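# Stand bottle on bench, keep shelf level with jars

## Task

Put the bottle upright on the bench, away from the rack, and make sure the shelf ends up level, resting on all four of its pins, with its jars still upright on it.

## Robot and tools

Robot: two UR7e-type arms, left_arm and right_arm, each with a Robotiq 2F-85 two-finger gripper and a wrist camera. Fixed cameras are cam_high and cam_low. Wrist cameras are cam_left_wrist and cam_right_wrist. All images are 672x504.

Frames. The scene frame has its origin at table-top height, midway between the nominal arm bases. +z is up, +x points out over the table, and left_arm sits on the +y side. Image left and right do not follow the arm names. Every hand pose, velocity and target an arm reports is in that arm's own base frame. left_arm's base is near (-0.070, +0.371, +0.015) m and right_arm's near (-0.029, -0.420, +0.015) m, both turned only slightly about z. The table and the fixed cameras use the scene frame. On the gripper, the fingers point along its +z, they open and close along its y, and a block sticks out about 10 cm toward its +x. end_effector_position is the point between the pads when they are closed.

The 18-number row. Both execute_actions and move take rows of 18 numbers, each in [-1, 1], and both arms are always included. The order is left dx, dy, dz, rx, ry, rz, left gripper position, force_limit, speed, then the same nine for the right arm. dx to rz are offsets, not poses. They are measured along that arm's base axes from its Hand target at the start of the call or action, and 1.0 means 0.6 m or 180 degrees. rx, ry, rz form one rotation vector about the Hand target's position. Sending the same offset again moves the arm further. Sending six zeros asks the arm to go back to its current Hand target. Gripper position +1 is fully open (85 mm), about -0.8 is pads touching, and -1 closes until blocked. force_limit and speed both start at +1. Every call sets all three gripper numbers, so to leave a gripper alone, repeat its last values, because 0 is a real command.

execute_actions: actions is a list of actions. Each action has up to 15 rows, one row per 1/30 s step, and a short table repeats its last row. Every row counts from the action's start pose. An empty list returns the state plus images. cameras chooses which images come back.

move: target is one row, or a list of up to 15 rows, each counted from the same Hand targets. Each gripper follows a straight line there.
- speed is in m/s, from 0.002 to 3.6, default 0.25. Turning is limited to twice that number in rad/s.
- blend is in metres and rounds off corners in a list. The default 0 stops at each corner.
- stop_force is 3 to 120 N and ends an arm's path when it meets enough resistance. Don't rely on it while the gripper is turning. Leave it out when pulling away from something you are pressing on.
- zero defaults to true, which re-zeroes the force baseline before the move.
- blocking=false returns early, but it cannot be combined with stop_force.
Paths do not avoid obstacles. A move ends at 10 s at most. Gripper changes in a later list row take effect only when everything has stopped at that row. Avoid paths that pass near an arm's own base.

Other tools.
- wait holds for 0 to 10 seconds.
- stop brakes a running move.
- zoom_image takes camera and region [x0, y0, x1, y1], at most 504 px on each side, from the newest image.
- zero_wrist_force takes arm.
- read_manual gives licence text only.
- finished_scene takes scene (1 or 2) and cannot be undone.

Reading results.
- Hand target is the last commanded pose, after clipping.
- The gripper often stops short of it. Send the remaining gap as an offset.
- Orientation commands are clipped to within 32 degrees of the current orientation at each step.
- object_status: 0 moving, 1 blocked while opening, 2 blocked while closing (a real grip), 3 reached position or pads met.
- position_measured runs from about 3 (open) to about 230 (pads meet); 130 is about 40 mm.
- The move: line gives the ending (done, off_target, moving, held, fault) and any limits. limits=paced means the pose was clipped; limits=held means steps were withheld.
- Wrist force and Wrist torque are in the gripper's own axes. A press reads as force from the surface into the arm.

Gripping. Send -1 and keep sending it, then confirm status 2. Grip strength depends on force_limit and speed. Opening wide and closing fast gives about 120-245 N per pad; a slow close at force_limit -1 gives about 30 N. Grip gently on anything that is still resting on a support. A stopped gripper ignores new force or speed settings until its position number changes by at least 0.01.

Avoid:
- Anything falling off the table, or drops, throws, slams or hard pushes.
- Arm-to-arm contact, including one gripper closing on the other's fingers.
- Pressing past a firm contact. Arms are stiff, and about 150 N of outside force, or joint contact torque above 142 N m (shoulder and elbow) or 26.6 N m (wrists), causes a 10 s fault stop.
- Long stretched-out holds or pushing toward poses the arm cannot reach. Motors heat up, show MOTOR HOT at 70 °C and lock the arm at 85 °C for 30-60 s.
- Wasted time. The scene keeps running while you think, so plan ahead and keep motions smooth.

Each tool is called after "Call:" as name([rows], argument=value, ...), one row to a line, values as JSON.

## Session

Call:
execute_actions(actions=[])

Scene clock: 0.00 s.
left_arm: end_effector_position=(+0.7726, -0.0060, +0.2384) position_measured=3 object_status=3 end_effector_quat_wxyz=(-0.238, +0.395, +0.577, +0.674) | right_arm: end_effector_position=(+0.2281, +0.0484, +0.1982) position_measured=3 object_status=3 end_effector_quat_wxyz=(-0.413, +0.187, +0.878, -0.154)
Joint positions: left_arm=[-0.524 -0.564 0.711 -0.063 -0.264 -0.711] | right_arm=[3.633 -1.552 -1.996 -2.048 1.841 0.783]
Joint velocities: within noise
Joint torques (N m): no reading
Motor temperatures (°C): left_arm=[25 28 27 37 34 34] | right_arm=[24 30 33 31 33 36]
Wrist force (N): no reading
Wrist torque (N m): no reading
Wrist force, peak (N): no reading
Hand target: left_arm +0.7726, -0.0060, +0.2384; -0.238, +0.395, +0.577, +0.674 | right_arm +0.2281, +0.0484, +0.1982; -0.413, +0.187, +0.878, -0.154
Tool commands: left_gripper/position=+1.0 left_gripper/force_limit=+1.0 left_gripper/speed=+1.0 right_gripper/position=+1.0 right_gripper/force_limit=+1.0 right_gripper/speed=+1.0

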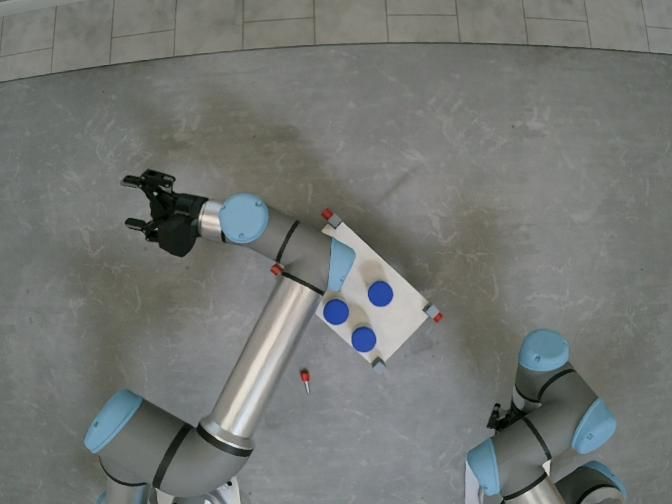

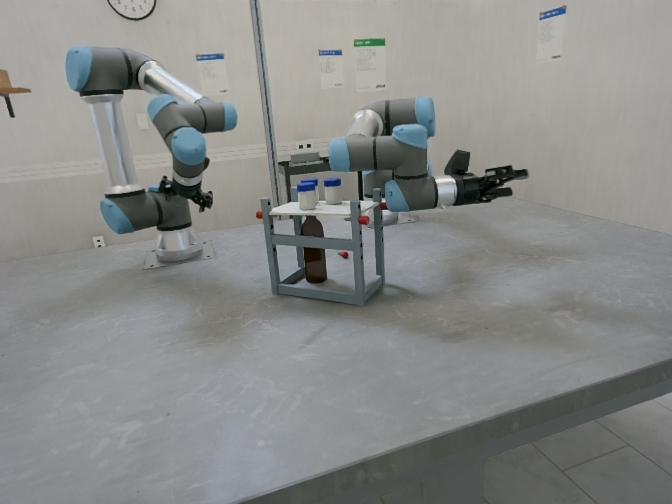

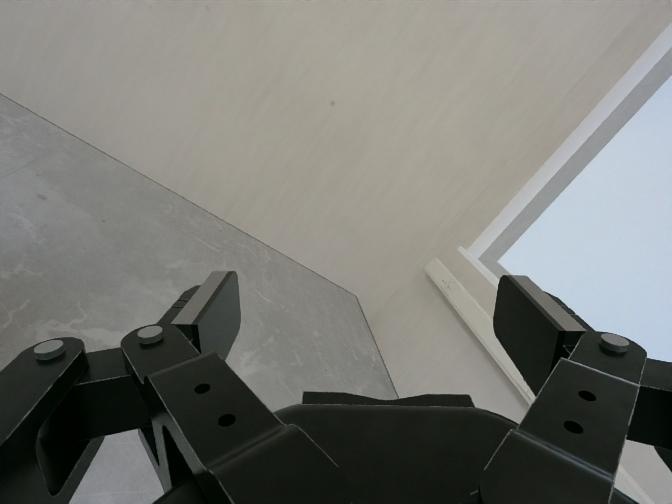

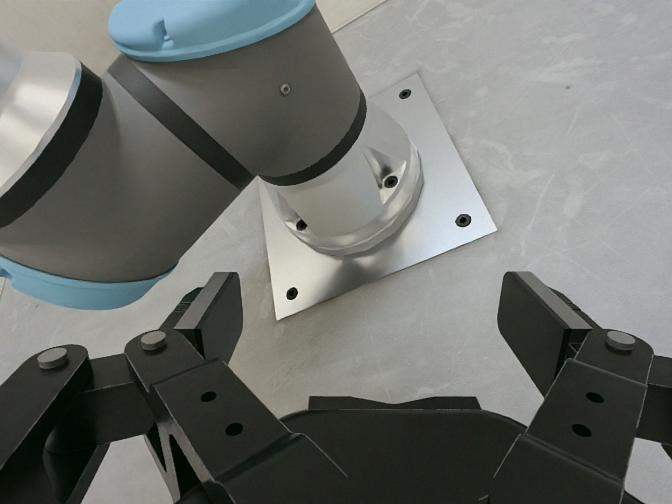

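Call:
zoom_image(camera="cam_low", region=[230, 160, 420, 320])

Call:
zoom_image(camera="cam_high", region=[250, 190, 460, 410])

Scaled by 2.653 from the camera's 672x504 image, which has a finer 960x720 frame.

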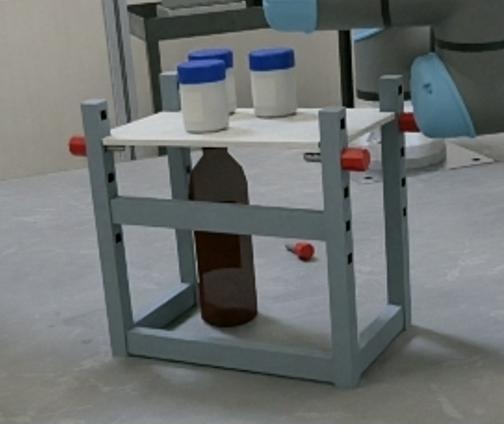

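Scaled by 2.291 from the camera's 672x504 image, which has a finer 960x720 frame.

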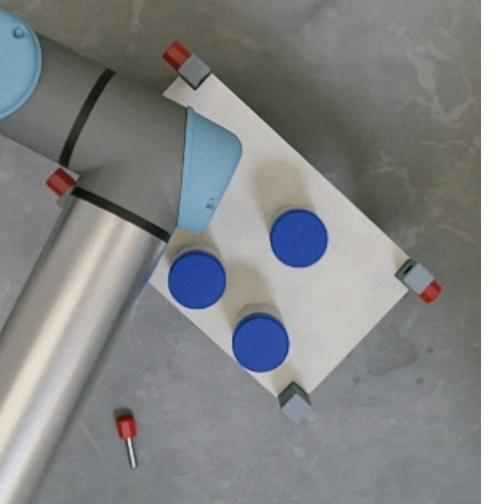

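Call:
move([
  [0,0,0.15,0,0,0,1,1,1,0,0,0.1947,0,0,0,1,1,1],
  [-0.2877,0.0933,0.1693,0.1163,0.0339,-0.3231,1,1,1,0.0902,0.448,0.1947,0.2085,-0.2262,0.3525,1,1,1],
  [-0.5877,-0.1567,0.0193,0.2326,0.0677,-0.6462,1,1,1,0.0902,0.448,0.1947,0.2085,-0.2262,0.3525,1,1,1],
], speed=0.3, blend=0.02, cameras=["all"])

Scene clock: 120.80 s.
left_arm: end_effector_position=(+0.6777, +0.0238, +0.3362) position_measured=3 object_status=3 end_effector_quat_wxyz=(-0.179, +0.485, +0.454, +0.726) | right_arm: end_effector_position=(+0.2623, +0.2184, +0.3150) position_measured=3 object_status=3 end_effector_quat_wxyz=(-0.164, -0.178, +0.968, -0.062)
Joint positions: left_arm=[-0.575 -0.795 1.221 1.166 -0.117 -2.102] | right_arm=[4.12 -1.384 -1.738 -1.912 1.718 0.591]
Joint torques (N m): left_arm=[-1.57 -47.31 -16.04 3.02 -2.3 -0.9] | right_arm=[6.82 4.99 31.87 3.75 2.03 1.3]
Wrist force (N): left_arm=[1.0 1.8 0.9] | right_arm=[-1.3 -0.6 -1.0]
Wrist torque (N m): left_arm=[0.20 -0.15 -0.04] | right_arm=[-0.09 0.20 -0.24]
Wrist force, peak (N): left_arm=[-4.8 -4.0 0.6] | right_arm=[-2.6 1.3 1.7]
Hand target: left_arm +0.6777, +0.0238, +0.3362; -0.179, +0.485, +0.454, +0.726 (not the last commanded pose) | right_arm +0.2623, +0.2185, +0.3150; -0.164, -0.178, +0.968, -0.062 (not the last commanded pose)
Tool commands: left_gripper/position=+1.0 left_gripper/force_limit=+1.0 left_gripper/speed=+1.0 right_gripper/position=+1.0 right_gripper/force_limit=+1.0 right_gripper/speed=+1.0
Off the commanded pose: left_arm 0.299 m, 105 deg | right_arm 0.101 m, 31 deg.
FORCE FAULT: contact force on the left arm reached its limit, and that arm stopped. The contact can be on any part of that arm, not only on its tool. That arm's remaining commands of this call were not run. That arm is still stopped at the end of this call. That arm stays stopped for about 9 more seconds. Until then a move that you send moves the other arm only, and its call returns only when the move has ended. Once the stop has ended, the next robot result says so. If the stop ends while you think or write, that arm runs what you send next, counted from a new Hand target: where the arm stands when the stop ends. While its stop runs, that arm takes no new command, but its gripper still runs the gripper command that each later call begins with. Until it ends, the stop uses up actions while you think or wait. An arm that is not stopped still takes commands.
move: fault (left_arm), off_target (right_arm; braked at the fault stop of left_arm); path passed 1 of 3 targets
camera_calibration:
cam_left_wrist: T_world_to_cam=[[0.710884, -0.506216, 0.488251, -0.627326], [0.256991, -0.459249, -0.850321, 0.138117], [0.654675, 0.729956, -0.196381, -0.267842], [0, 0, 0, 1]] pos_world=[0.585811, -0.058619, 0.371137]
cam_right_wrist: T_world_to_cam=[[-0.366404, 0.92771, -0.0714322, -0.0745065], [0.928693, 0.369354, 0.033266, -0.317864], [0.0572449, -0.0541498, -0.996891, 0.442284], [0, 0, 0, 1]] pos_world=[0.24258, 0.210474, 0.446161]

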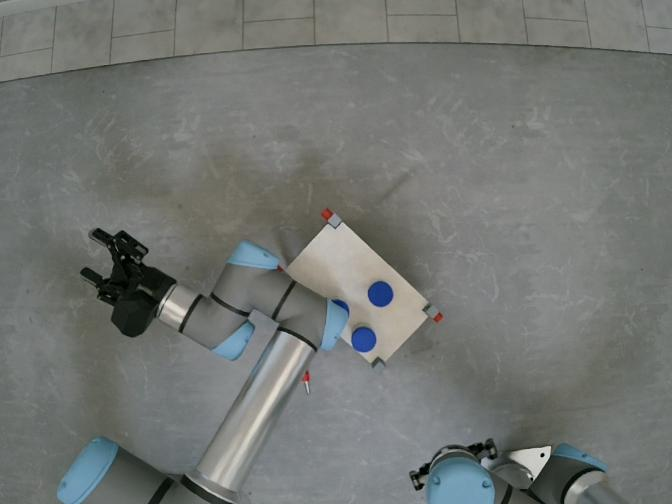

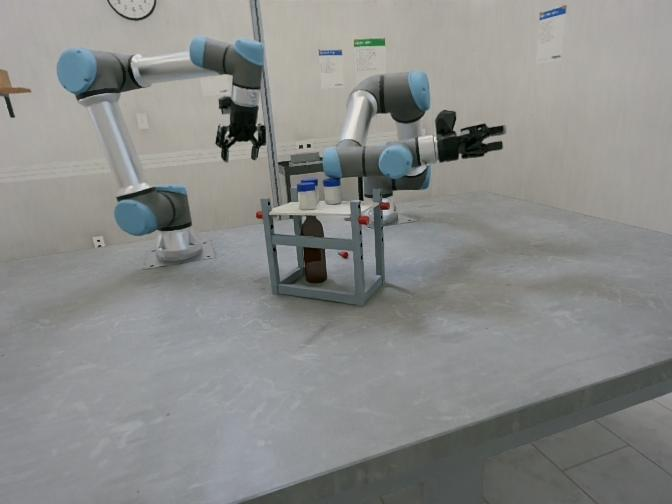

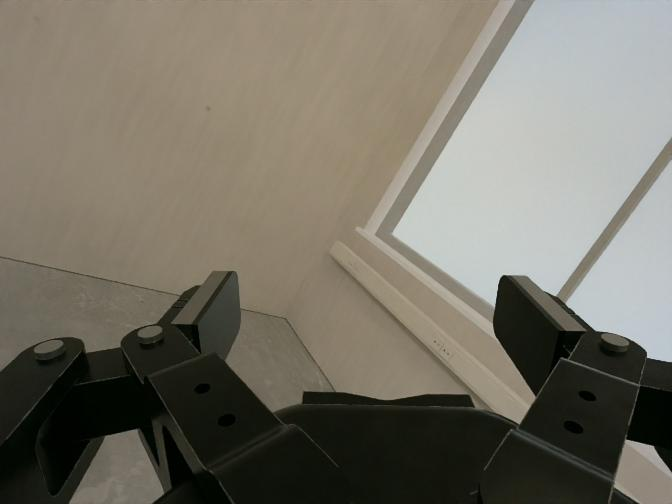

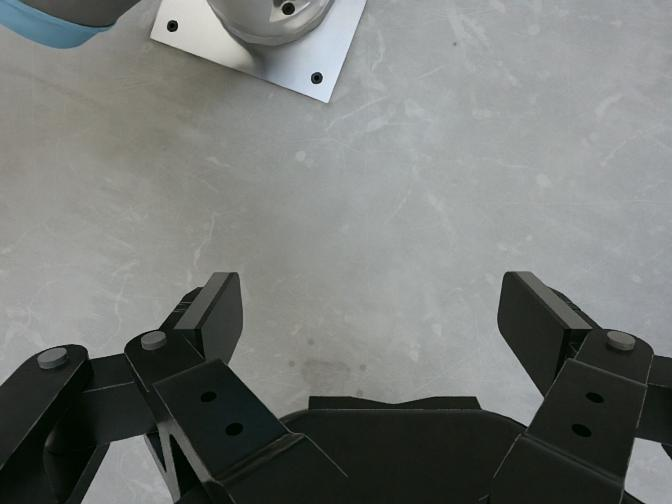

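Call:
zoom_image(camera="cam_low", region=[240, 130, 440, 320])

Call:
zoom_image(camera="cam_high", region=[200, 190, 460, 410])

Scaled by 2.520 from the camera's 672x504 image, which has a finer 960x720 frame.

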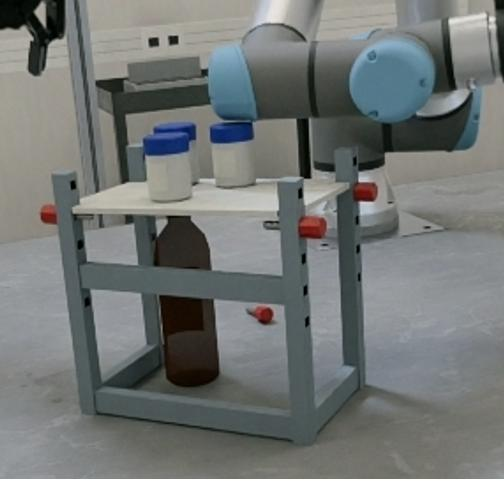

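Scaled by 1.938 from the camera's 672x504 image, which has a finer 960x720 frame.

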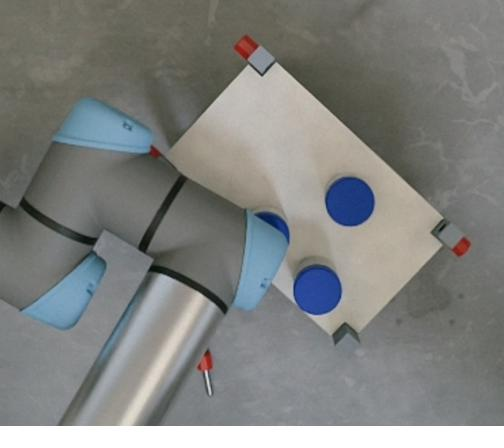

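Call:
wait(seconds=0.1)

Scene clock: 140.17 s.
left_arm: end_effector_position=(+0.6777, +0.0238, +0.3362) position_measured=3 object_status=3 end_effector_quat_wxyz=(-0.179, +0.485, +0.454, +0.726) | right_arm: end_effector_position=(+0.2623, +0.2185, +0.3150) position_measured=3 object_status=3 end_effector_quat_wxyz=(-0.164, -0.178, +0.968, -0.062)
Joint positions: left_arm=[-0.575 -0.795 1.221 1.166 -0.117 -2.102] | right_arm=[4.12 -1.384 -1.738 -1.911 1.718 0.591]
Joint torques (N m): left_arm=[-1.11 -46.89 -16.2 2.77 -1.93 -0.01] | right_arm=[9.64 4.71 30.13 3.39 -0.83 -2.58]
Wrist force (N): left_arm=[1.0 1.9 1.0] | right_arm=[-1.9 -0.7 -1.2]
Wrist torque (N m): left_arm=[0.22 -0.14 -0.03] | right_arm=[-0.10 0.29 -0.24]
Wrist force, peak (N): left_arm=[1.1 2.0 1.2] | right_arm=[-1.8 -0.9 -1.4]
Hand target: left_arm +0.6777, +0.0238, +0.3362; -0.179, +0.485, +0.454, +0.726 (not the last commanded pose) | right_arm +0.2623, +0.2185, +0.3150; -0.164, -0.178, +0.968, -0.062 (not the last commanded pose)
Tool commands: left_gripper/position=+1.0 left_gripper/force_limit=+1.0 left_gripper/speed=+1.0 right_gripper/position=+1.0 right_gripper/force_limit=+1.0 right_gripper/speed=+1.0
Off the commanded pose: left_arm 0.299 m, 105 deg | right_arm 0.101 m, 31 deg.
FORCE FAULT, CONTINUED: the left arm's stop, for the force fault that an earlier result reported, is over. The rest of the stop counts as 19 of the actions that you can send in this scene. That arm's target is now where it stood when the stop ended, not its last command. That arm accepts commands again.
wait: 0.10 s; at rest from the start

Call:
move(target=[0,0,0.15,0,0,0,1,1,1,0.0332,0.1645,0,0.077,-0.0828,0.1294,1,1,1], speed=0.15, cameras=["cam_high","cam_low","cam_right_wrist"])

Scene clock: 150.27 s.
left_arm: end_effector_position=(+0.6777, +0.0237, +0.4262) position_measured=3 object_status=3 end_effector_quat_wxyz=(-0.179, +0.485, +0.454, +0.726) | right_arm: end_effector_position=(+0.2822, +0.3172, +0.3150) position_measured=3 object_status=3 end_effector_quat_wxyz=(+0.000, -0.378, +0.926, +0.000)
Joint positions: left_arm=[-0.575 -0.871 1.111 1.351 -0.117 -2.102] | right_arm=[4.304 -1.36 -1.797 -1.555 1.572 0.388]
Joint torques (N m): left_arm=[-3.81 -38.53 -10.16 0.5 -2.31 -0.82] | right_arm=[-6.62 19.95 32.1 4.11 2.32 1.12]
Wrist force (N): left_arm=[1.0 1.5 0.9] | right_arm=[-3.6 -0.7 -1.1]
Wrist torque (N m): left_arm=[0.17 -0.14 0.07] | right_arm=[-0.11 0.52 -0.28]
Wrist force, peak (N): left_arm=[1.9 2.0 1.1] | right_arm=[-3.9 -0.2 -0.7]
Hand target: left_arm +0.6777, +0.0238, +0.4262; -0.179, +0.485, +0.454, +0.726 | right_arm +0.2822, +0.3172, +0.3150; +0.000, -0.378, +0.926, +0.001
Off the commanded pose: left_arm 0.000 m, 0 deg | right_arm 0.000 m, 0 deg.
move: done
camera_calibration:
cam_right_wrist: T_world_to_cam=[[-0.698147, 0.715889, -0.00962337, -0.0174802], [0.662104, 0.650692, 0.371778, -0.493519], [0.272414, 0.253184, -0.928272, 0.26661], [0, 0, 0, 1]] pos_world=[0.241929, 0.266141, 0.430798]
Images, in order (width x height): cam_high 672x504, cam_low 672x504, cam_right_wrist 672x504.

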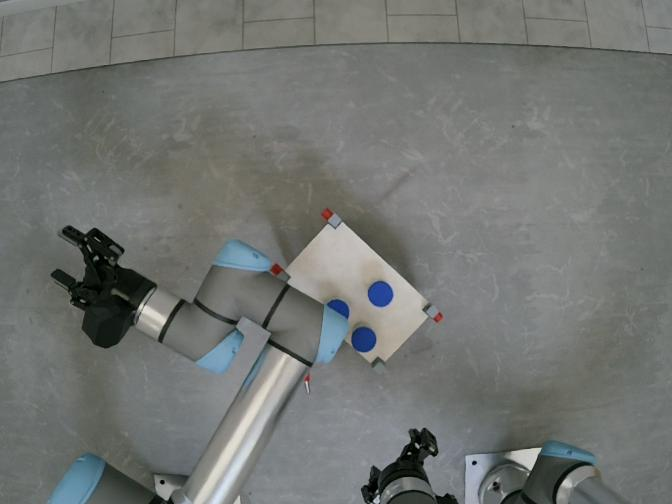

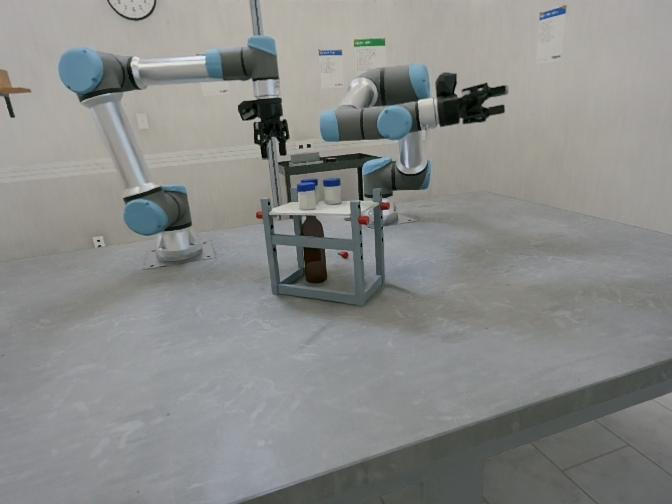

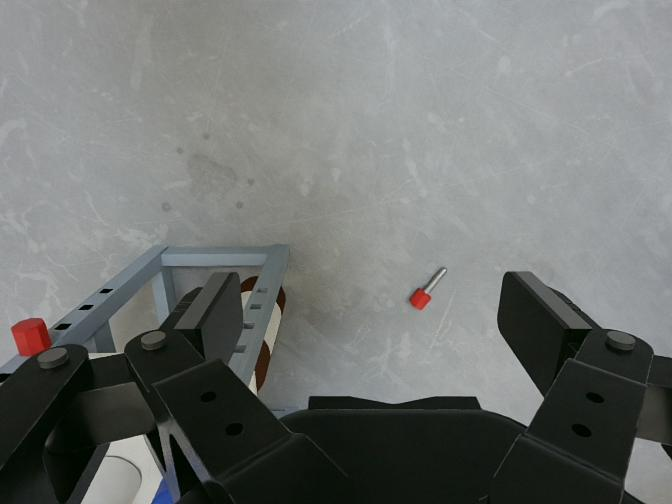

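Call:
zoom_image(camera="cam_right_wrist", region=[0, 220, 310, 450])

Call:
zoom_image(camera="cam_right_wrist", region=[380, 240, 480, 330])

Scaled by 1.626 from the camera's 672x504 image, which has a finer 960x720 frame.

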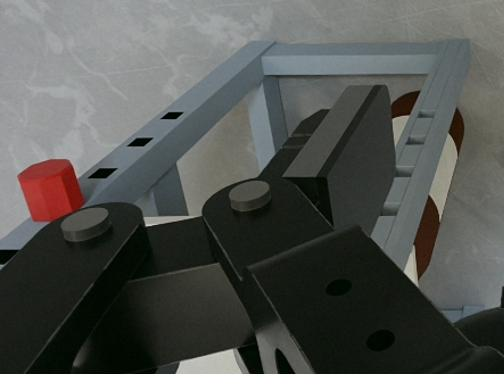

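Scaled by 5.040 from the camera's 672x504 image, which has a finer 960x720 frame.

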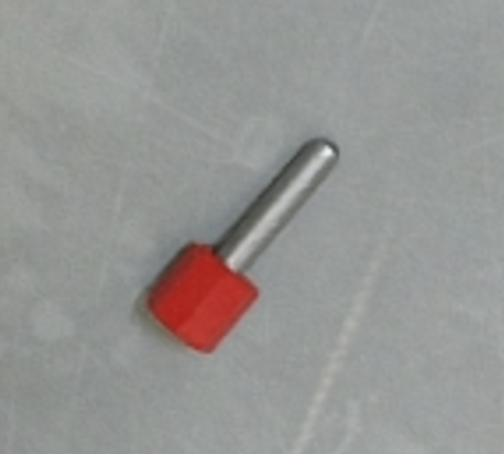

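Call:
move([
  [-0.0293,0.0198,-0.0925,-0.058,0.0376,0.0014,1,1,1,0.022,-0.028,-0.033,0,0,0,1,1,1],
  [-0.0933,0.0332,-0.1965,-0.1247,0.0808,0.003,1,1,1,0.044,-0.056,-0.066,0,0,0,1,1,1],
  [-0.2153,-0.0118,-0.357,-0.2449,0.1587,0.0058,1,1,1,0.0872,-0.1125,-0.1333,0,0,0,1,1,1],
], speed=0.3, blend=0.01, cameras=["cam_high","cam_low","cam_right_wrist"])

Scene clock: 224.33 s.
left_arm: end_effector_position=(+0.5485, +0.0168, +0.2120) position_measured=3 object_status=3 end_effector_quat_wxyz=(-0.096, +0.672, +0.638, +0.364) end_effector_velocity=(-0.001, -0.001, -0.001) end_effector_angular_velocity=(-0.004, +0.004, -0.001) | right_arm: end_effector_position=(+0.3346, +0.2497, +0.2350) position_measured=3 object_status=3 end_effector_quat_wxyz=(+0.000, -0.378, +0.926, +0.000)
Joint positions: left_arm=[-0.575 -1.104 1.491 1.204 0.799 -2.102] | right_arm=[4.107 -1.366 -1.999 -1.348 1.572 0.191]
Joint velocities: left_arm=[-0.001 0 0 0 0.005 0] | right_arm=[within noise]
Joint torques (N m): left_arm=[-14.53 -33.58 -20.05 4.33 0.38 -1.85] | right_arm=[6.16 23.96 28.37 2.18 2.45 1.8]
Wrist force (N): left_arm=[1.1 1.7 1.0] | right_arm=[-3.2 -0.9 -1.3]
Wrist torque (N m): left_arm=[0.50 -0.11 -0.01] | right_arm=[-0.17 0.47 -0.25]
Wrist force, peak (N): left_arm=[1.6 2.6 1.1] | right_arm=[-3.7 -0.8 -1.0]
Hand target: left_arm +0.5485, +0.0167, +0.2120; -0.096, +0.672, +0.638, +0.364 | right_arm +0.3345, +0.2497, +0.2351; +0.000, -0.378, +0.926, +0.001
Off the commanded pose: left_arm 0.000 m, 0 deg | right_arm 0.000 m, 0 deg.
move: done
camera_calibration:
cam_right_wrist: T_world_to_cam=[[-0.698147, 0.715889, -0.00962337, 0.0666554], [0.662104, 0.650692, 0.371778, -0.454549], [0.272414, 0.253184, -0.928272, 0.195164], [0, 0, 0, 1]] pos_world=[0.294329, 0.198641, 0.350798]
Images, in order (width x height): cam_high 672x504, cam_low 672x504, cam_right_wrist 672x504.

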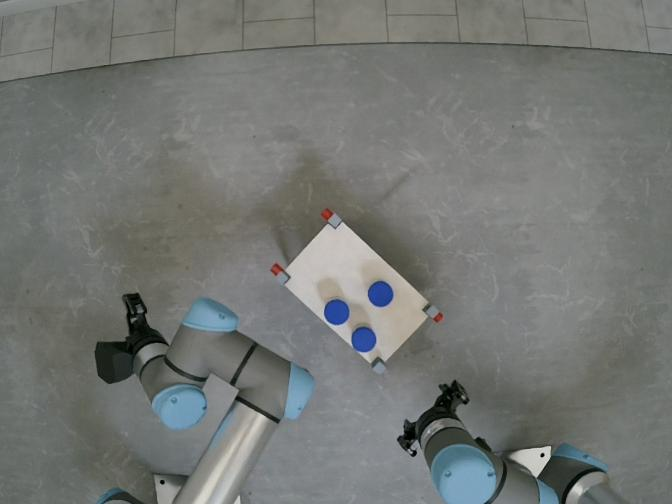

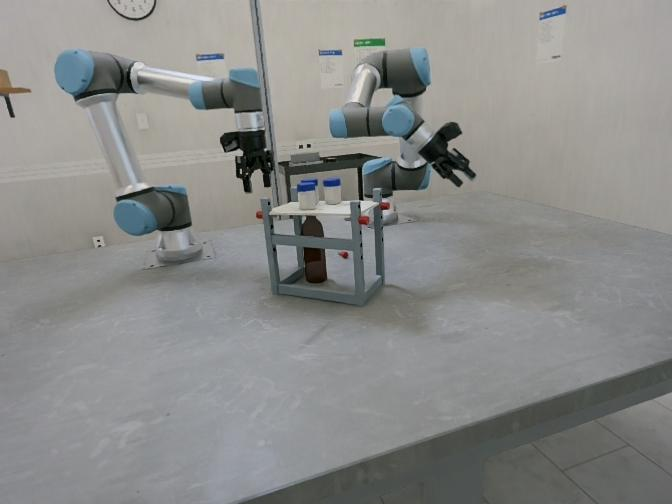

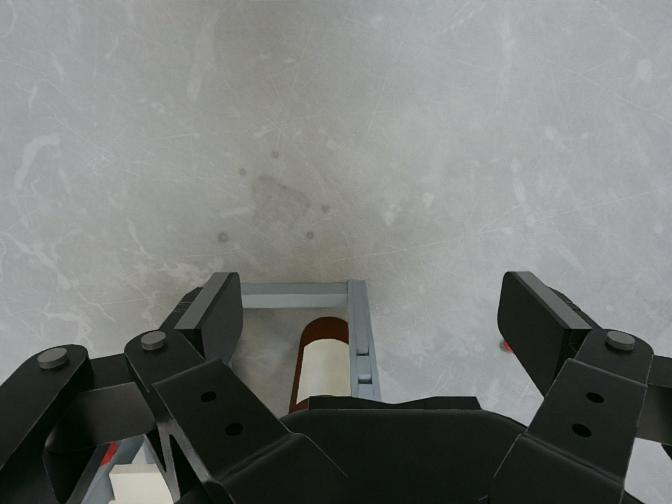

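Call:
move([
  [-0.2618,-0.1858,-0.07,-0.1087,0.236,-0.3532,1,1,1,0,0,0,0.0883,0.0433,0.3485,1,1,1],
  [-0.2142,-0.1945,0.0633,0.2082,-0.2742,-0.598,1,1,1,0.0546,0.215,-0.08,0.157,0.077,0.6196,1,1,1],
  [-0.2142,-0.1945,0.0633,0.2082,-0.2742,-0.598,1,1,1,0.1092,0.4305,-0.2,0.1962,0.0963,0.7745,1,1,1],
], speed=0.5, blend=0.02, cameras=["cam_high","cam_left_wrist","cam_right_wrist"])

Scene clock: 298.23 s.
left_arm: end_effector_position=(+0.4068, -0.0975, +0.2131) position_measured=3 object_status=3 end_effector_quat_wxyz=(+0.168, +0.902, -0.078, +0.390) | right_arm: end_effector_position=(+0.3489, +0.3052, +0.2167) position_measured=3 object_status=3 end_effector_quat_wxyz=(+0.010, +0.885, -0.426, -0.186)
Joint positions: left_arm=[-0.628 -1.856 2.158 0.397 1.467 -0.406] | right_arm=[3.958 -1.621 -1.825 -1.403 1.92 -1.451]
Joint torques (N m): left_arm=[-12.65 -13.38 -16.64 -2.01 0.34 1.48] | right_arm=[1.33 23.19 23.18 2.58 0.62 -0.66]
Wrist force (N): left_arm=[1.2 2.2 0.7] | right_arm=[-14.6 7.2 -15.0]
Wrist torque (N m): left_arm=[0.51 -0.15 0.06] | right_arm=[1.06 1.30 -0.79]
Wrist force, peak (N): left_arm=[1.2 2.5 1.6] | right_arm=[-32.3 70.1 -123.4]
Hand target: left_arm +0.4068, -0.0976, +0.2131; +0.168, +0.902, -0.078, +0.390 (not the last commanded pose) | right_arm +0.3489, +0.3052, +0.2167; +0.010, +0.885, -0.426, -0.186 (not the last commanded pose)
Tool commands: left_gripper/position=+1.0 left_gripper/force_limit=+1.0 left_gripper/speed=+1.0 right_gripper/position=+1.0 right_gripper/force_limit=+1.0 right_gripper/speed=+1.0
Off the commanded pose: left_arm 0.039 m, 50 deg | right_arm 0.233 m, 59 deg.
FORCE FAULT: contact force on the right arm reached its limit, and that arm stopped. The contact can be on any part of that arm, not only on its tool. That arm's remaining commands of this call were not run. That arm is still stopped at the end of this call. That arm stays stopped for about 9 more seconds. Until then a move that you send moves the other arm only, and its call returns only when the move has ended. Once the stop has ended, the next robot result says so. If the stop ends while you think or write, that arm runs what you send next, counted from a new Hand target: where the arm stands when the stop ends. While its stop runs, that arm takes no new command, but its gripper still runs the gripper command that each later call begins with. Until it ends, the stop uses up actions while you think or wait. An arm that is not stopped still takes commands.
move: fault (right_arm), off_target (left_arm; braked at the fault stop of right_arm); path passed 1 of 3 targets
camera_calibration:
cam_left_wrist: T_world_to_cam=[[-0.257025, -0.939149, 0.227895, -0.0290671], [-0.876147, 0.126938, -0.46503, 0.48341], [0.407804, -0.319194, -0.855459, 0.112372], [0, 0, 0, 1]] pos_world=[0.370242, -0.052793, 0.327554]
cam_right_wrist: T_world_to_cam=[[-0.755768, -0.63333, 0.166456, 0.43047], [-0.40339, 0.650509, 0.643518, -0.18043], [-0.51584, 0.419203, -0.747113, 0.345256], [0, 0, 0, 1]] pos_world=[0.430649, 0.245269, 0.302401]
Images, in order (width x height): cam_high 672x504, cam_left_wrist 672x504, cam_right_wrist 672x504.

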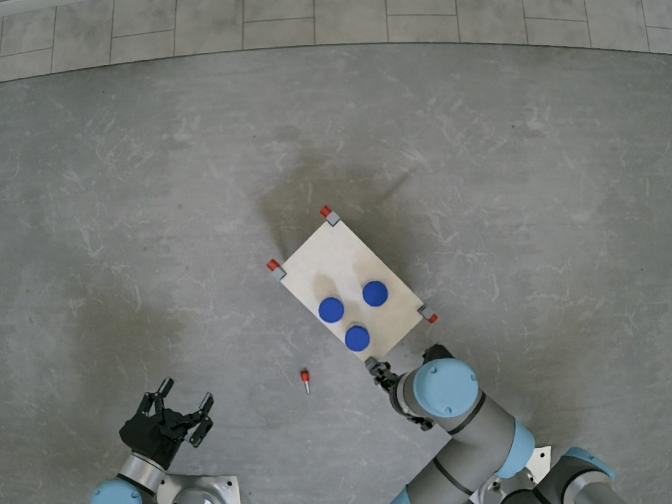

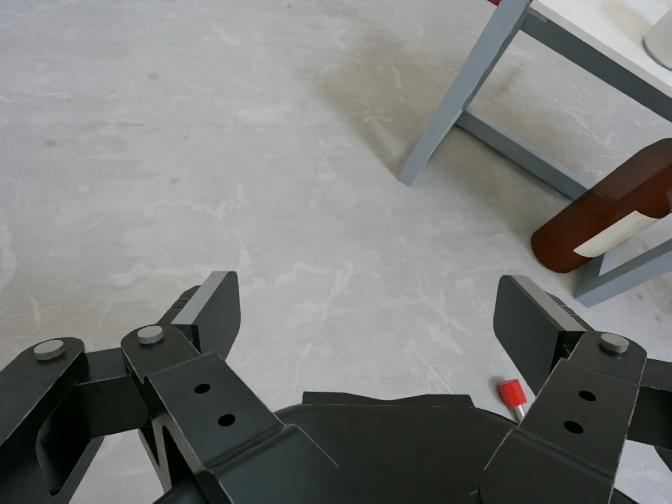

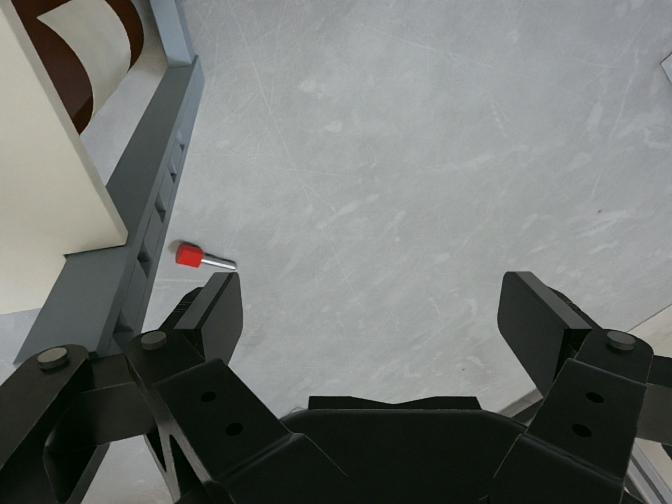

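Call:
zoom_image(camera="cam_high", region=[250, 190, 480, 440])

Call:
zoom_image(camera="cam_right_wrist", region=[0, 0, 336, 400])

Scaled by 2.016 from the camera's 672x504 image, which has a finer 960x720 frame.

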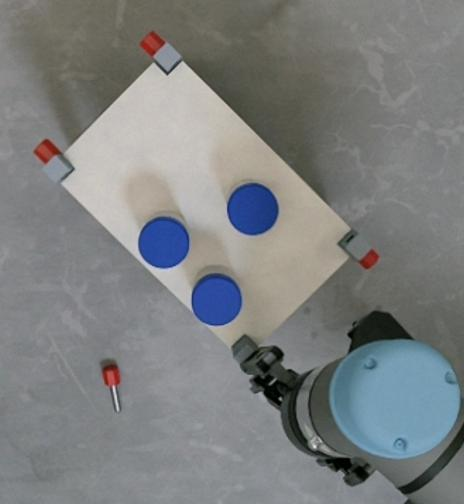

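Scaled by 1.260 from the camera's 672x504 image, which has a finer 960x720 frame.

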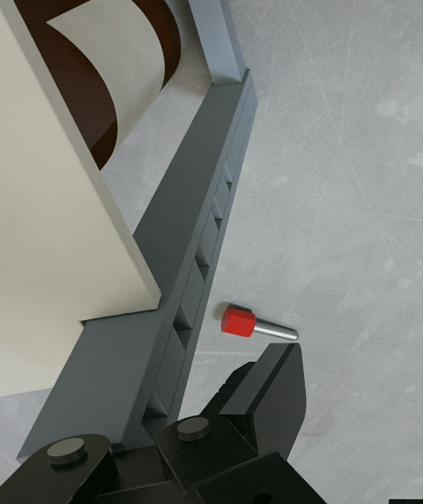

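Call:
move(target=[0.022,-0.004,0.0615,-0.0555,-0.2349,-0.1318,1,1,1,-0.1,-0.085,0.03,0,0,0,1,1,1], speed=0.25, cameras=["cam_high","cam_low","cam_left_wrist"])

Scene clock: 317.50 s.
left_arm: end_effector_position=(+0.4200, -0.1000, +0.2500) position_measured=3 object_status=3 end_effector_quat_wxyz=(+0.279, +0.650, -0.279, +0.650) end_effector_velocity=(+0.000, -0.001, +0.002) end_effector_angular_velocity=(-0.001, -0.008, -0.004) | right_arm: end_effector_position=(+0.2889, +0.2542, +0.2347) position_measured=3 object_status=3 end_effector_quat_wxyz=(+0.010, +0.885, -0.426, -0.186)
Joint positions: left_arm=[-0.202 -1.808 2.422 -0.614 2.18 0.001] | right_arm=[3.98 -1.415 -1.973 -1.454 1.923 -1.429]
Joint velocities: left_arm=[-0.001 -0.002 0 -0.006 0.003 0.001] | right_arm=[within noise]
Joint torques (N m): left_arm=[-6.73 -3.48 -28.55 -4.2 1.53 1.69] | right_arm=[-4.44 9.52 30.92 4.39 2.54 -1.56]
Wrist force (N): left_arm=[2.0 2.3 1.0] | right_arm=[-5.7 0.6 -1.7]
Wrist torque (N m): left_arm=[0.17 -0.28 0.16] | right_arm=[0.08 0.80 -0.28]
Wrist force, peak (N): left_arm=[2.0 2.3 1.0] | right_arm=[-14.8 7.2 -15.7]
Hand target: left_arm +0.4200, -0.1000, +0.2500; +0.279, +0.650, -0.279, +0.650 | right_arm +0.2889, +0.2542, +0.2347; +0.010, +0.885, -0.426, -0.186
Off the commanded pose: left_arm 0.000 m, 0 deg | right_arm 0.000 m, 0 deg.
FORCE FAULT, CONTINUED: the right arm's stop, for the force fault that an earlier result reported, is over. The rest of the stop counts as 18 of the actions that you can send in this scene. The stop ended before this call began, so that arm ran this call's commands, counted from a new Hand target: where the arm stood when the stop ended. During its stop the right arm's controller moved it back a little.
move: done
camera_calibration:
cam_left_wrist: T_world_to_cam=[[-0.710023, -0.704178, -0.0000124147, 0.234346], [-0.241268, 0.243287, -0.939469, 0.375961], [0.661556, -0.667041, -0.342635, -0.131819], [0, 0, 0, 1]] pos_world=[0.344304, -0.0143743, 0.308041]
Images, in order (width x height): cam_high 672x504, cam_low 672x504, cam_left_wrist 672x504.

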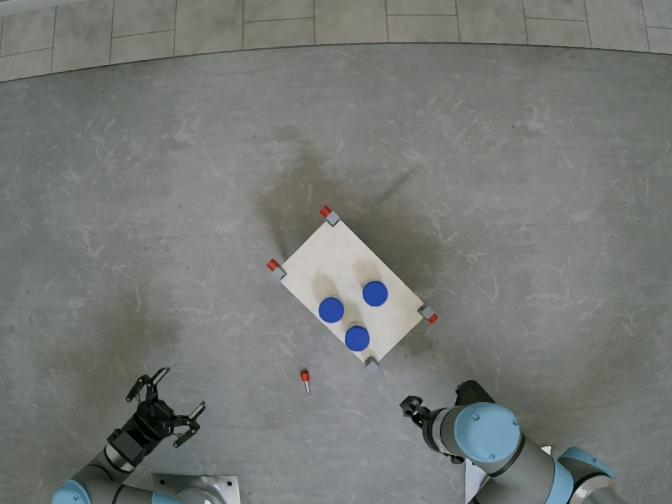

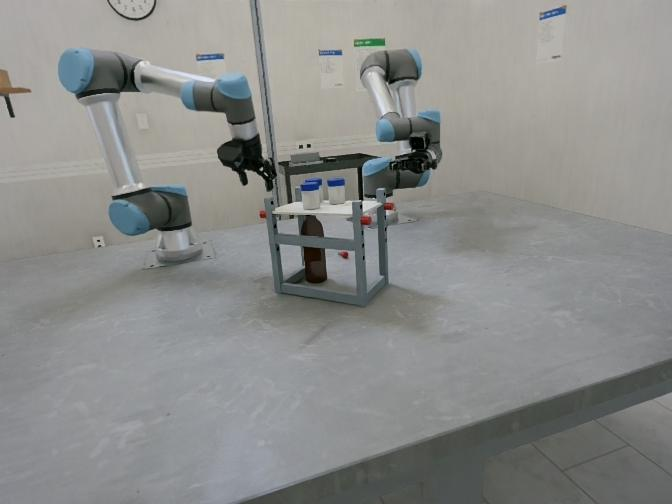

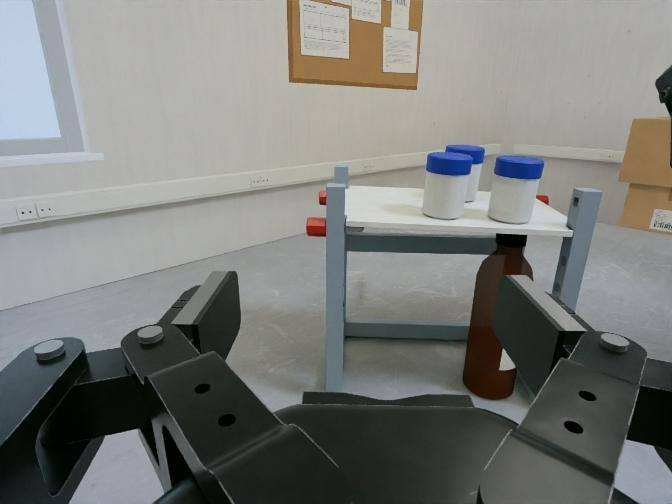

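Call:
zoom_image(camera="cam_left_wrist", region=[300, 130, 620, 410])

Call:
zoom_image(camera="cam_left_wrist", region=[480, 170, 610, 290])

Scaled by 1.575 from the camera's 672x504 image, which has a finer 960x720 frame.

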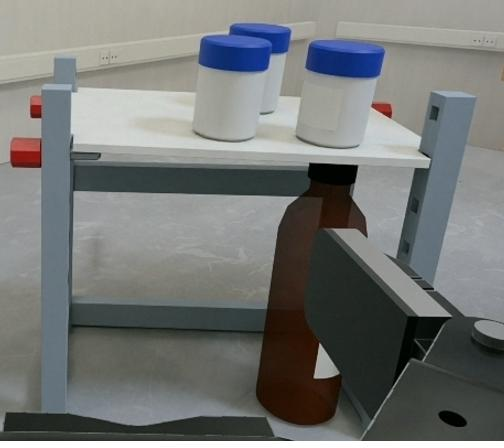

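Scaled by 3.877 from the camera's 672x504 image, which has a finer 960x720 frame.

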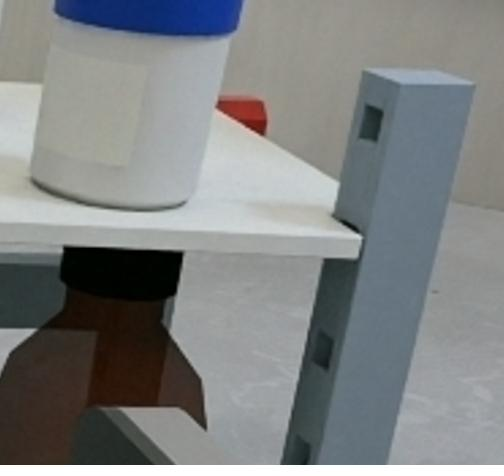

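Call:
zoom_image(camera="cam_low", region=[250, 170, 400, 240])

Call:
zoom_image(camera="cam_left_wrist", region=[300, 150, 400, 260])

Scaled by 3.360 from the camera's 672x504 image, which has a finer 960x720 frame.

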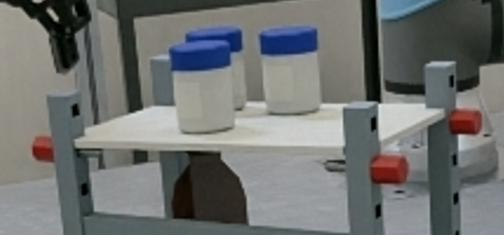

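Scaled by 4.582 from the camera's 672x504 image, which has a finer 960x720 frame.

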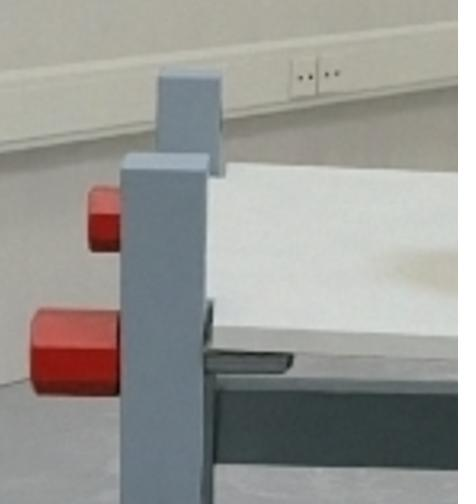

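Call:
zoom_image(camera="cam_low", region=[255, 180, 405, 315])

Scaled by 3.360 from the camera's 672x504 image, which has a finer 960x720 frame.

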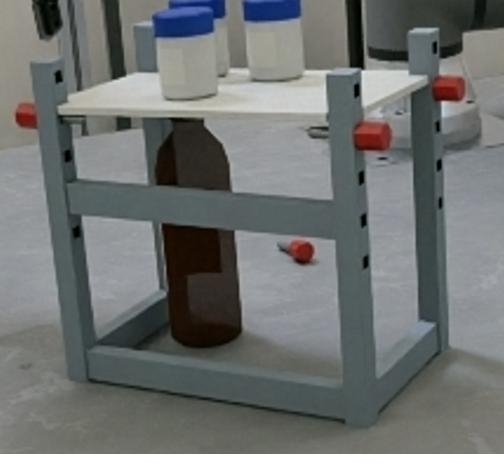

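Call:
move([
  [0,0,0,0,0,0,1,1,1,0,0,0.1422,0,0,0,0.1,0,0],
  [0,0,0,0,0,0,1,1,1,0.1067,0.4123,0.1088,0.0773,0.0383,0.3125,0.1,0,0],
  [0,0,0,0,0,0,1,1,1,0.1067,0.4123,-0.2078,0.0773,0.0383,0.3125,0.1,0,0],
], speed=0.35, blend=0.015, cameras=["cam_high","cam_right_wrist"])

Scene clock: 469.53 s.
left_arm: end_effector_position=(+0.4200, -0.1000, +0.2500) position_measured=3 object_status=3 end_effector_quat_wxyz=(+0.279, +0.650, -0.279, +0.650) | right_arm: end_effector_position=(+0.3529, +0.5016, +0.1102) position_measured=117 object_status=3 end_effector_quat_wxyz=(+0.017, +0.964, +0.066, -0.258) end_effector_velocity=(+0.002, +0.001, -0.001) end_effector_angular_velocity=(+0.004, -0.003, -0.001)
Joint positions: left_arm=[-0.202 -1.808 2.422 -0.614 2.18 0.001] | right_arm=[4.156 -2.163 -1.364 -1.537 1.965 -2.335]
Joint velocities: left_arm=[within noise] | right_arm=[-0.001 -0.001 0 0.007 0 0]
Joint torques (N m): left_arm=[-14.26 -6.83 -29.25 -0.61 -0.86 1.59] | right_arm=[-8.09 40.74 14.36 4.37 2.71 0.13]
Wrist force (N): left_arm=[1.8 2.0 1.1] | right_arm=[-5.6 0.0 -1.2]
Wrist torque (N m): left_arm=[0.13 -0.24 0.15] | right_arm=[-0.06 0.83 -0.27]
Wrist force, peak (N): left_arm=[2.0 2.3 1.2] | right_arm=[-7.2 -1.1 -4.8]
Hand target: left_arm +0.4200, -0.1000, +0.2500; +0.279, +0.650, -0.279, +0.650 | right_arm +0.3529, +0.5016, +0.1100; +0.017, +0.964, +0.066, -0.258
Off the commanded pose: left_arm 0.000 m, 0 deg | right_arm 0.000 m, 0 deg.
move: done
camera_calibration:
cam_right_wrist: T_world_to_cam=[[0.129126, -0.991591, -0.00860697, 0.462271], [-0.612688, -0.0866038, 0.785565, 0.189971], [-0.779705, -0.0961637, -0.618719, 0.522951], [0, 0, 0, 1]] pos_world=[0.464449, 0.525125, 0.178303]
Images, in order (width x height): cam_high 672x504, cam_right_wrist 672x504.

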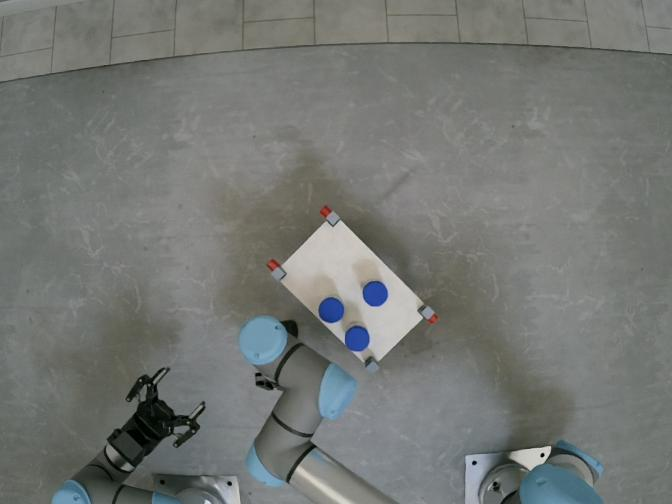

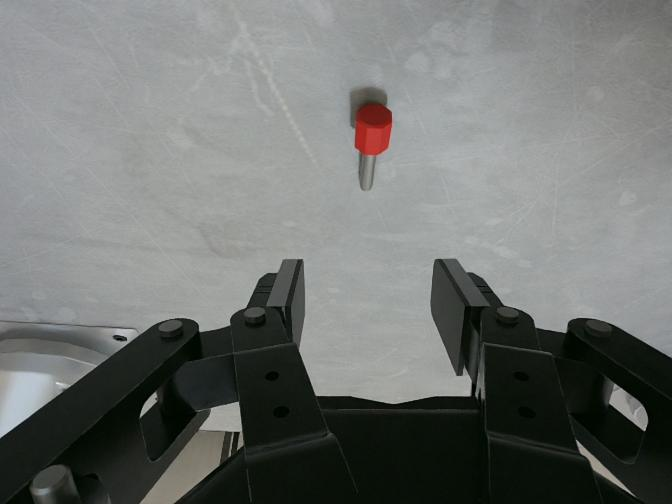

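Call:
zoom_image(camera="cam_right_wrist", region=[310, 70, 430, 210])

Scaled by 3.600 from the camera's 672x504 image, which has a finer 960x720 frame.

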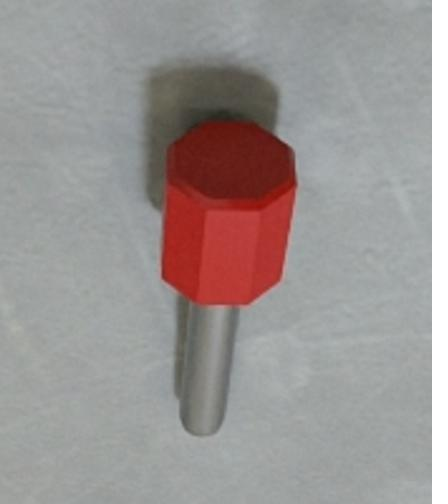

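Call:
move(target=[0,0,0,0,0,0,1,1,1,-0.01,-0.0142,-0.1083,0,0,-0.0125,0.1,0,0], speed=0.15, cameras=["cam_right_wrist"])

Scene clock: 503.73 s.
left_arm: end_effector_position=(+0.4200, -0.1000, +0.2500) position_measured=3 object_status=3 end_effector_quat_wxyz=(+0.279, +0.650, -0.279, +0.650) | right_arm: end_effector_position=(+0.3470, +0.4930, +0.0451) position_measured=117 object_status=3 end_effector_quat_wxyz=(+0.012, +0.965, +0.047, -0.258) end_effector_velocity=(+0.001, +0.000, -0.001) end_effector_angular_velocity=(+0.003, -0.004, +0.001)
Joint positions: left_arm=[-0.202 -1.808 2.422 -0.614 2.18 0.001] | right_arm=[4.152 -2.204 -1.485 -1.362 1.977 -2.299]
Joint velocities: left_arm=[within noise] | right_arm=[0 0 -0.001 0.006 -0.002 0]
Joint torques (N m): left_arm=[-12.71 -11.28 -29.26 -0.3 -0.79 1.61] | right_arm=[4.04 50.78 13.76 4.13 -1.39 -2.52]
Wrist force (N): left_arm=[1.8 2.1 1.0] | right_arm=[-6.2 0.1 -1.3]
Wrist torque (N m): left_arm=[0.14 -0.25 0.15] | right_arm=[-0.05 0.93 -0.05]
Wrist force, peak (N): left_arm=[2.1 2.3 1.1] | right_arm=[-6.7 -0.6 -3.0]
Hand target: left_arm +0.4200, -0.1000, +0.2500; +0.279, +0.650, -0.279, +0.650 | right_arm +0.3469, +0.4930, +0.0450; +0.012, +0.965, +0.047, -0.258
Off the commanded pose: left_arm 0.000 m, 0 deg | right_arm 0.000 m, 0 deg.
move: done
camera_calibration:
cam_right_wrist: T_world_to_cam=[[0.0900554, -0.995899, -0.00862034, 0.469728], [-0.615489, -0.062457, 0.785667, 0.225758], [-0.782984, -0.0654478, -0.61859, 0.46319], [0, 0, 0, 1]] pos_world=[0.45932, 0.512217, 0.113203]
Images, in order (width x height): cam_right_wrist 672x504.

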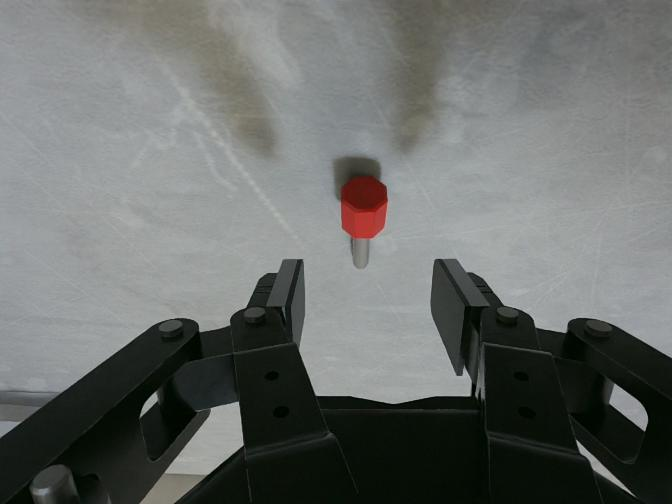

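Call:
move([
  [0,0,0,0,0,0,1,1,1,0.0,-0.001,-0.055,0,0,0,0.1,0,0],
  [0,0,0,0,0,0,1,1,1,0.0,-0.001,-0.0783,0,0,0,0.1,0,0],
], speed=[0.06,0.02], stop_force=4, cameras=["cam_right_wrist"])

Scene clock: 519.77 s.
left_arm: end_effector_position=(+0.4200, -0.1000, +0.2500) position_measured=3 object_status=3 end_effector_quat_wxyz=(+0.279, +0.650, -0.279, +0.650) | right_arm: end_effector_position=(+0.3469, +0.4924, +0.0026) position_measured=117 object_status=3 end_effector_quat_wxyz=(+0.012, +0.965, +0.047, -0.258)
Joint positions: left_arm=[-0.202 -1.808 2.422 -0.614 2.18 0.001] | right_arm=[4.151 -2.259 -1.517 -1.276 1.977 -2.3]
Joint torques (N m): left_arm=[-12.88 -11.71 -28.15 -0.31 -0.89 1.55] | right_arm=[3.14 56.92 25.88 2.97 -1.06 -1.68]
Wrist force (N): left_arm=[2.1 2.1 1.3] | right_arm=[-8.3 0.5 -3.0]
Wrist torque (N m): left_arm=[0.15 -0.29 0.15] | right_arm=[-0.03 0.95 -0.01]
Wrist force, peak (N): left_arm=[2.1 2.4 1.0] | right_arm=[-31.9 6.1 -32.9]
Hand target: left_arm +0.4200, -0.1000, +0.2500; +0.279, +0.650, -0.279, +0.650 | right_arm +0.3469, +0.4924, +0.0026; +0.012, +0.965, +0.047, -0.258 (not the last commanded pose)
Off the commanded pose: left_arm 0.000 m, 0 deg | right_arm 0.005 m, 0 deg.
move: contact (right_arm); path passed 1 of 2 targets
camera_calibration:
cam_right_wrist: T_world_to_cam=[[0.0901974, -0.995887, -0.00862198, 0.468693], [-0.615586, -0.0625549, 0.785583, 0.259212], [-0.782891, -0.06555, -0.618696, 0.436878], [0, 0, 0, 1]] pos_world=[0.45932, 0.511618, 0.0707033]
Images, in order (width x height): cam_right_wrist 672x504.

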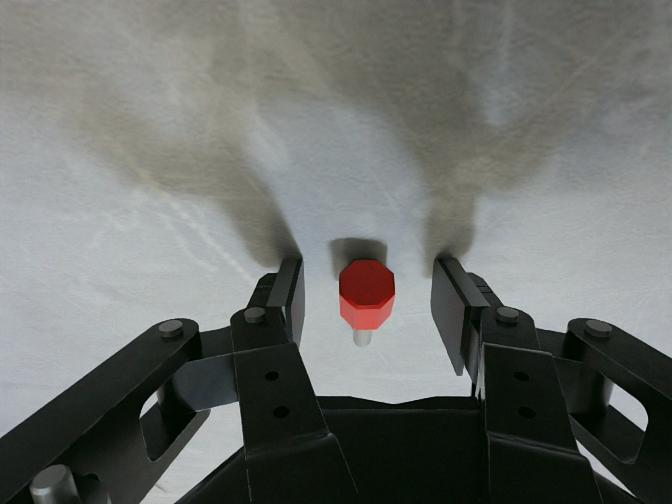

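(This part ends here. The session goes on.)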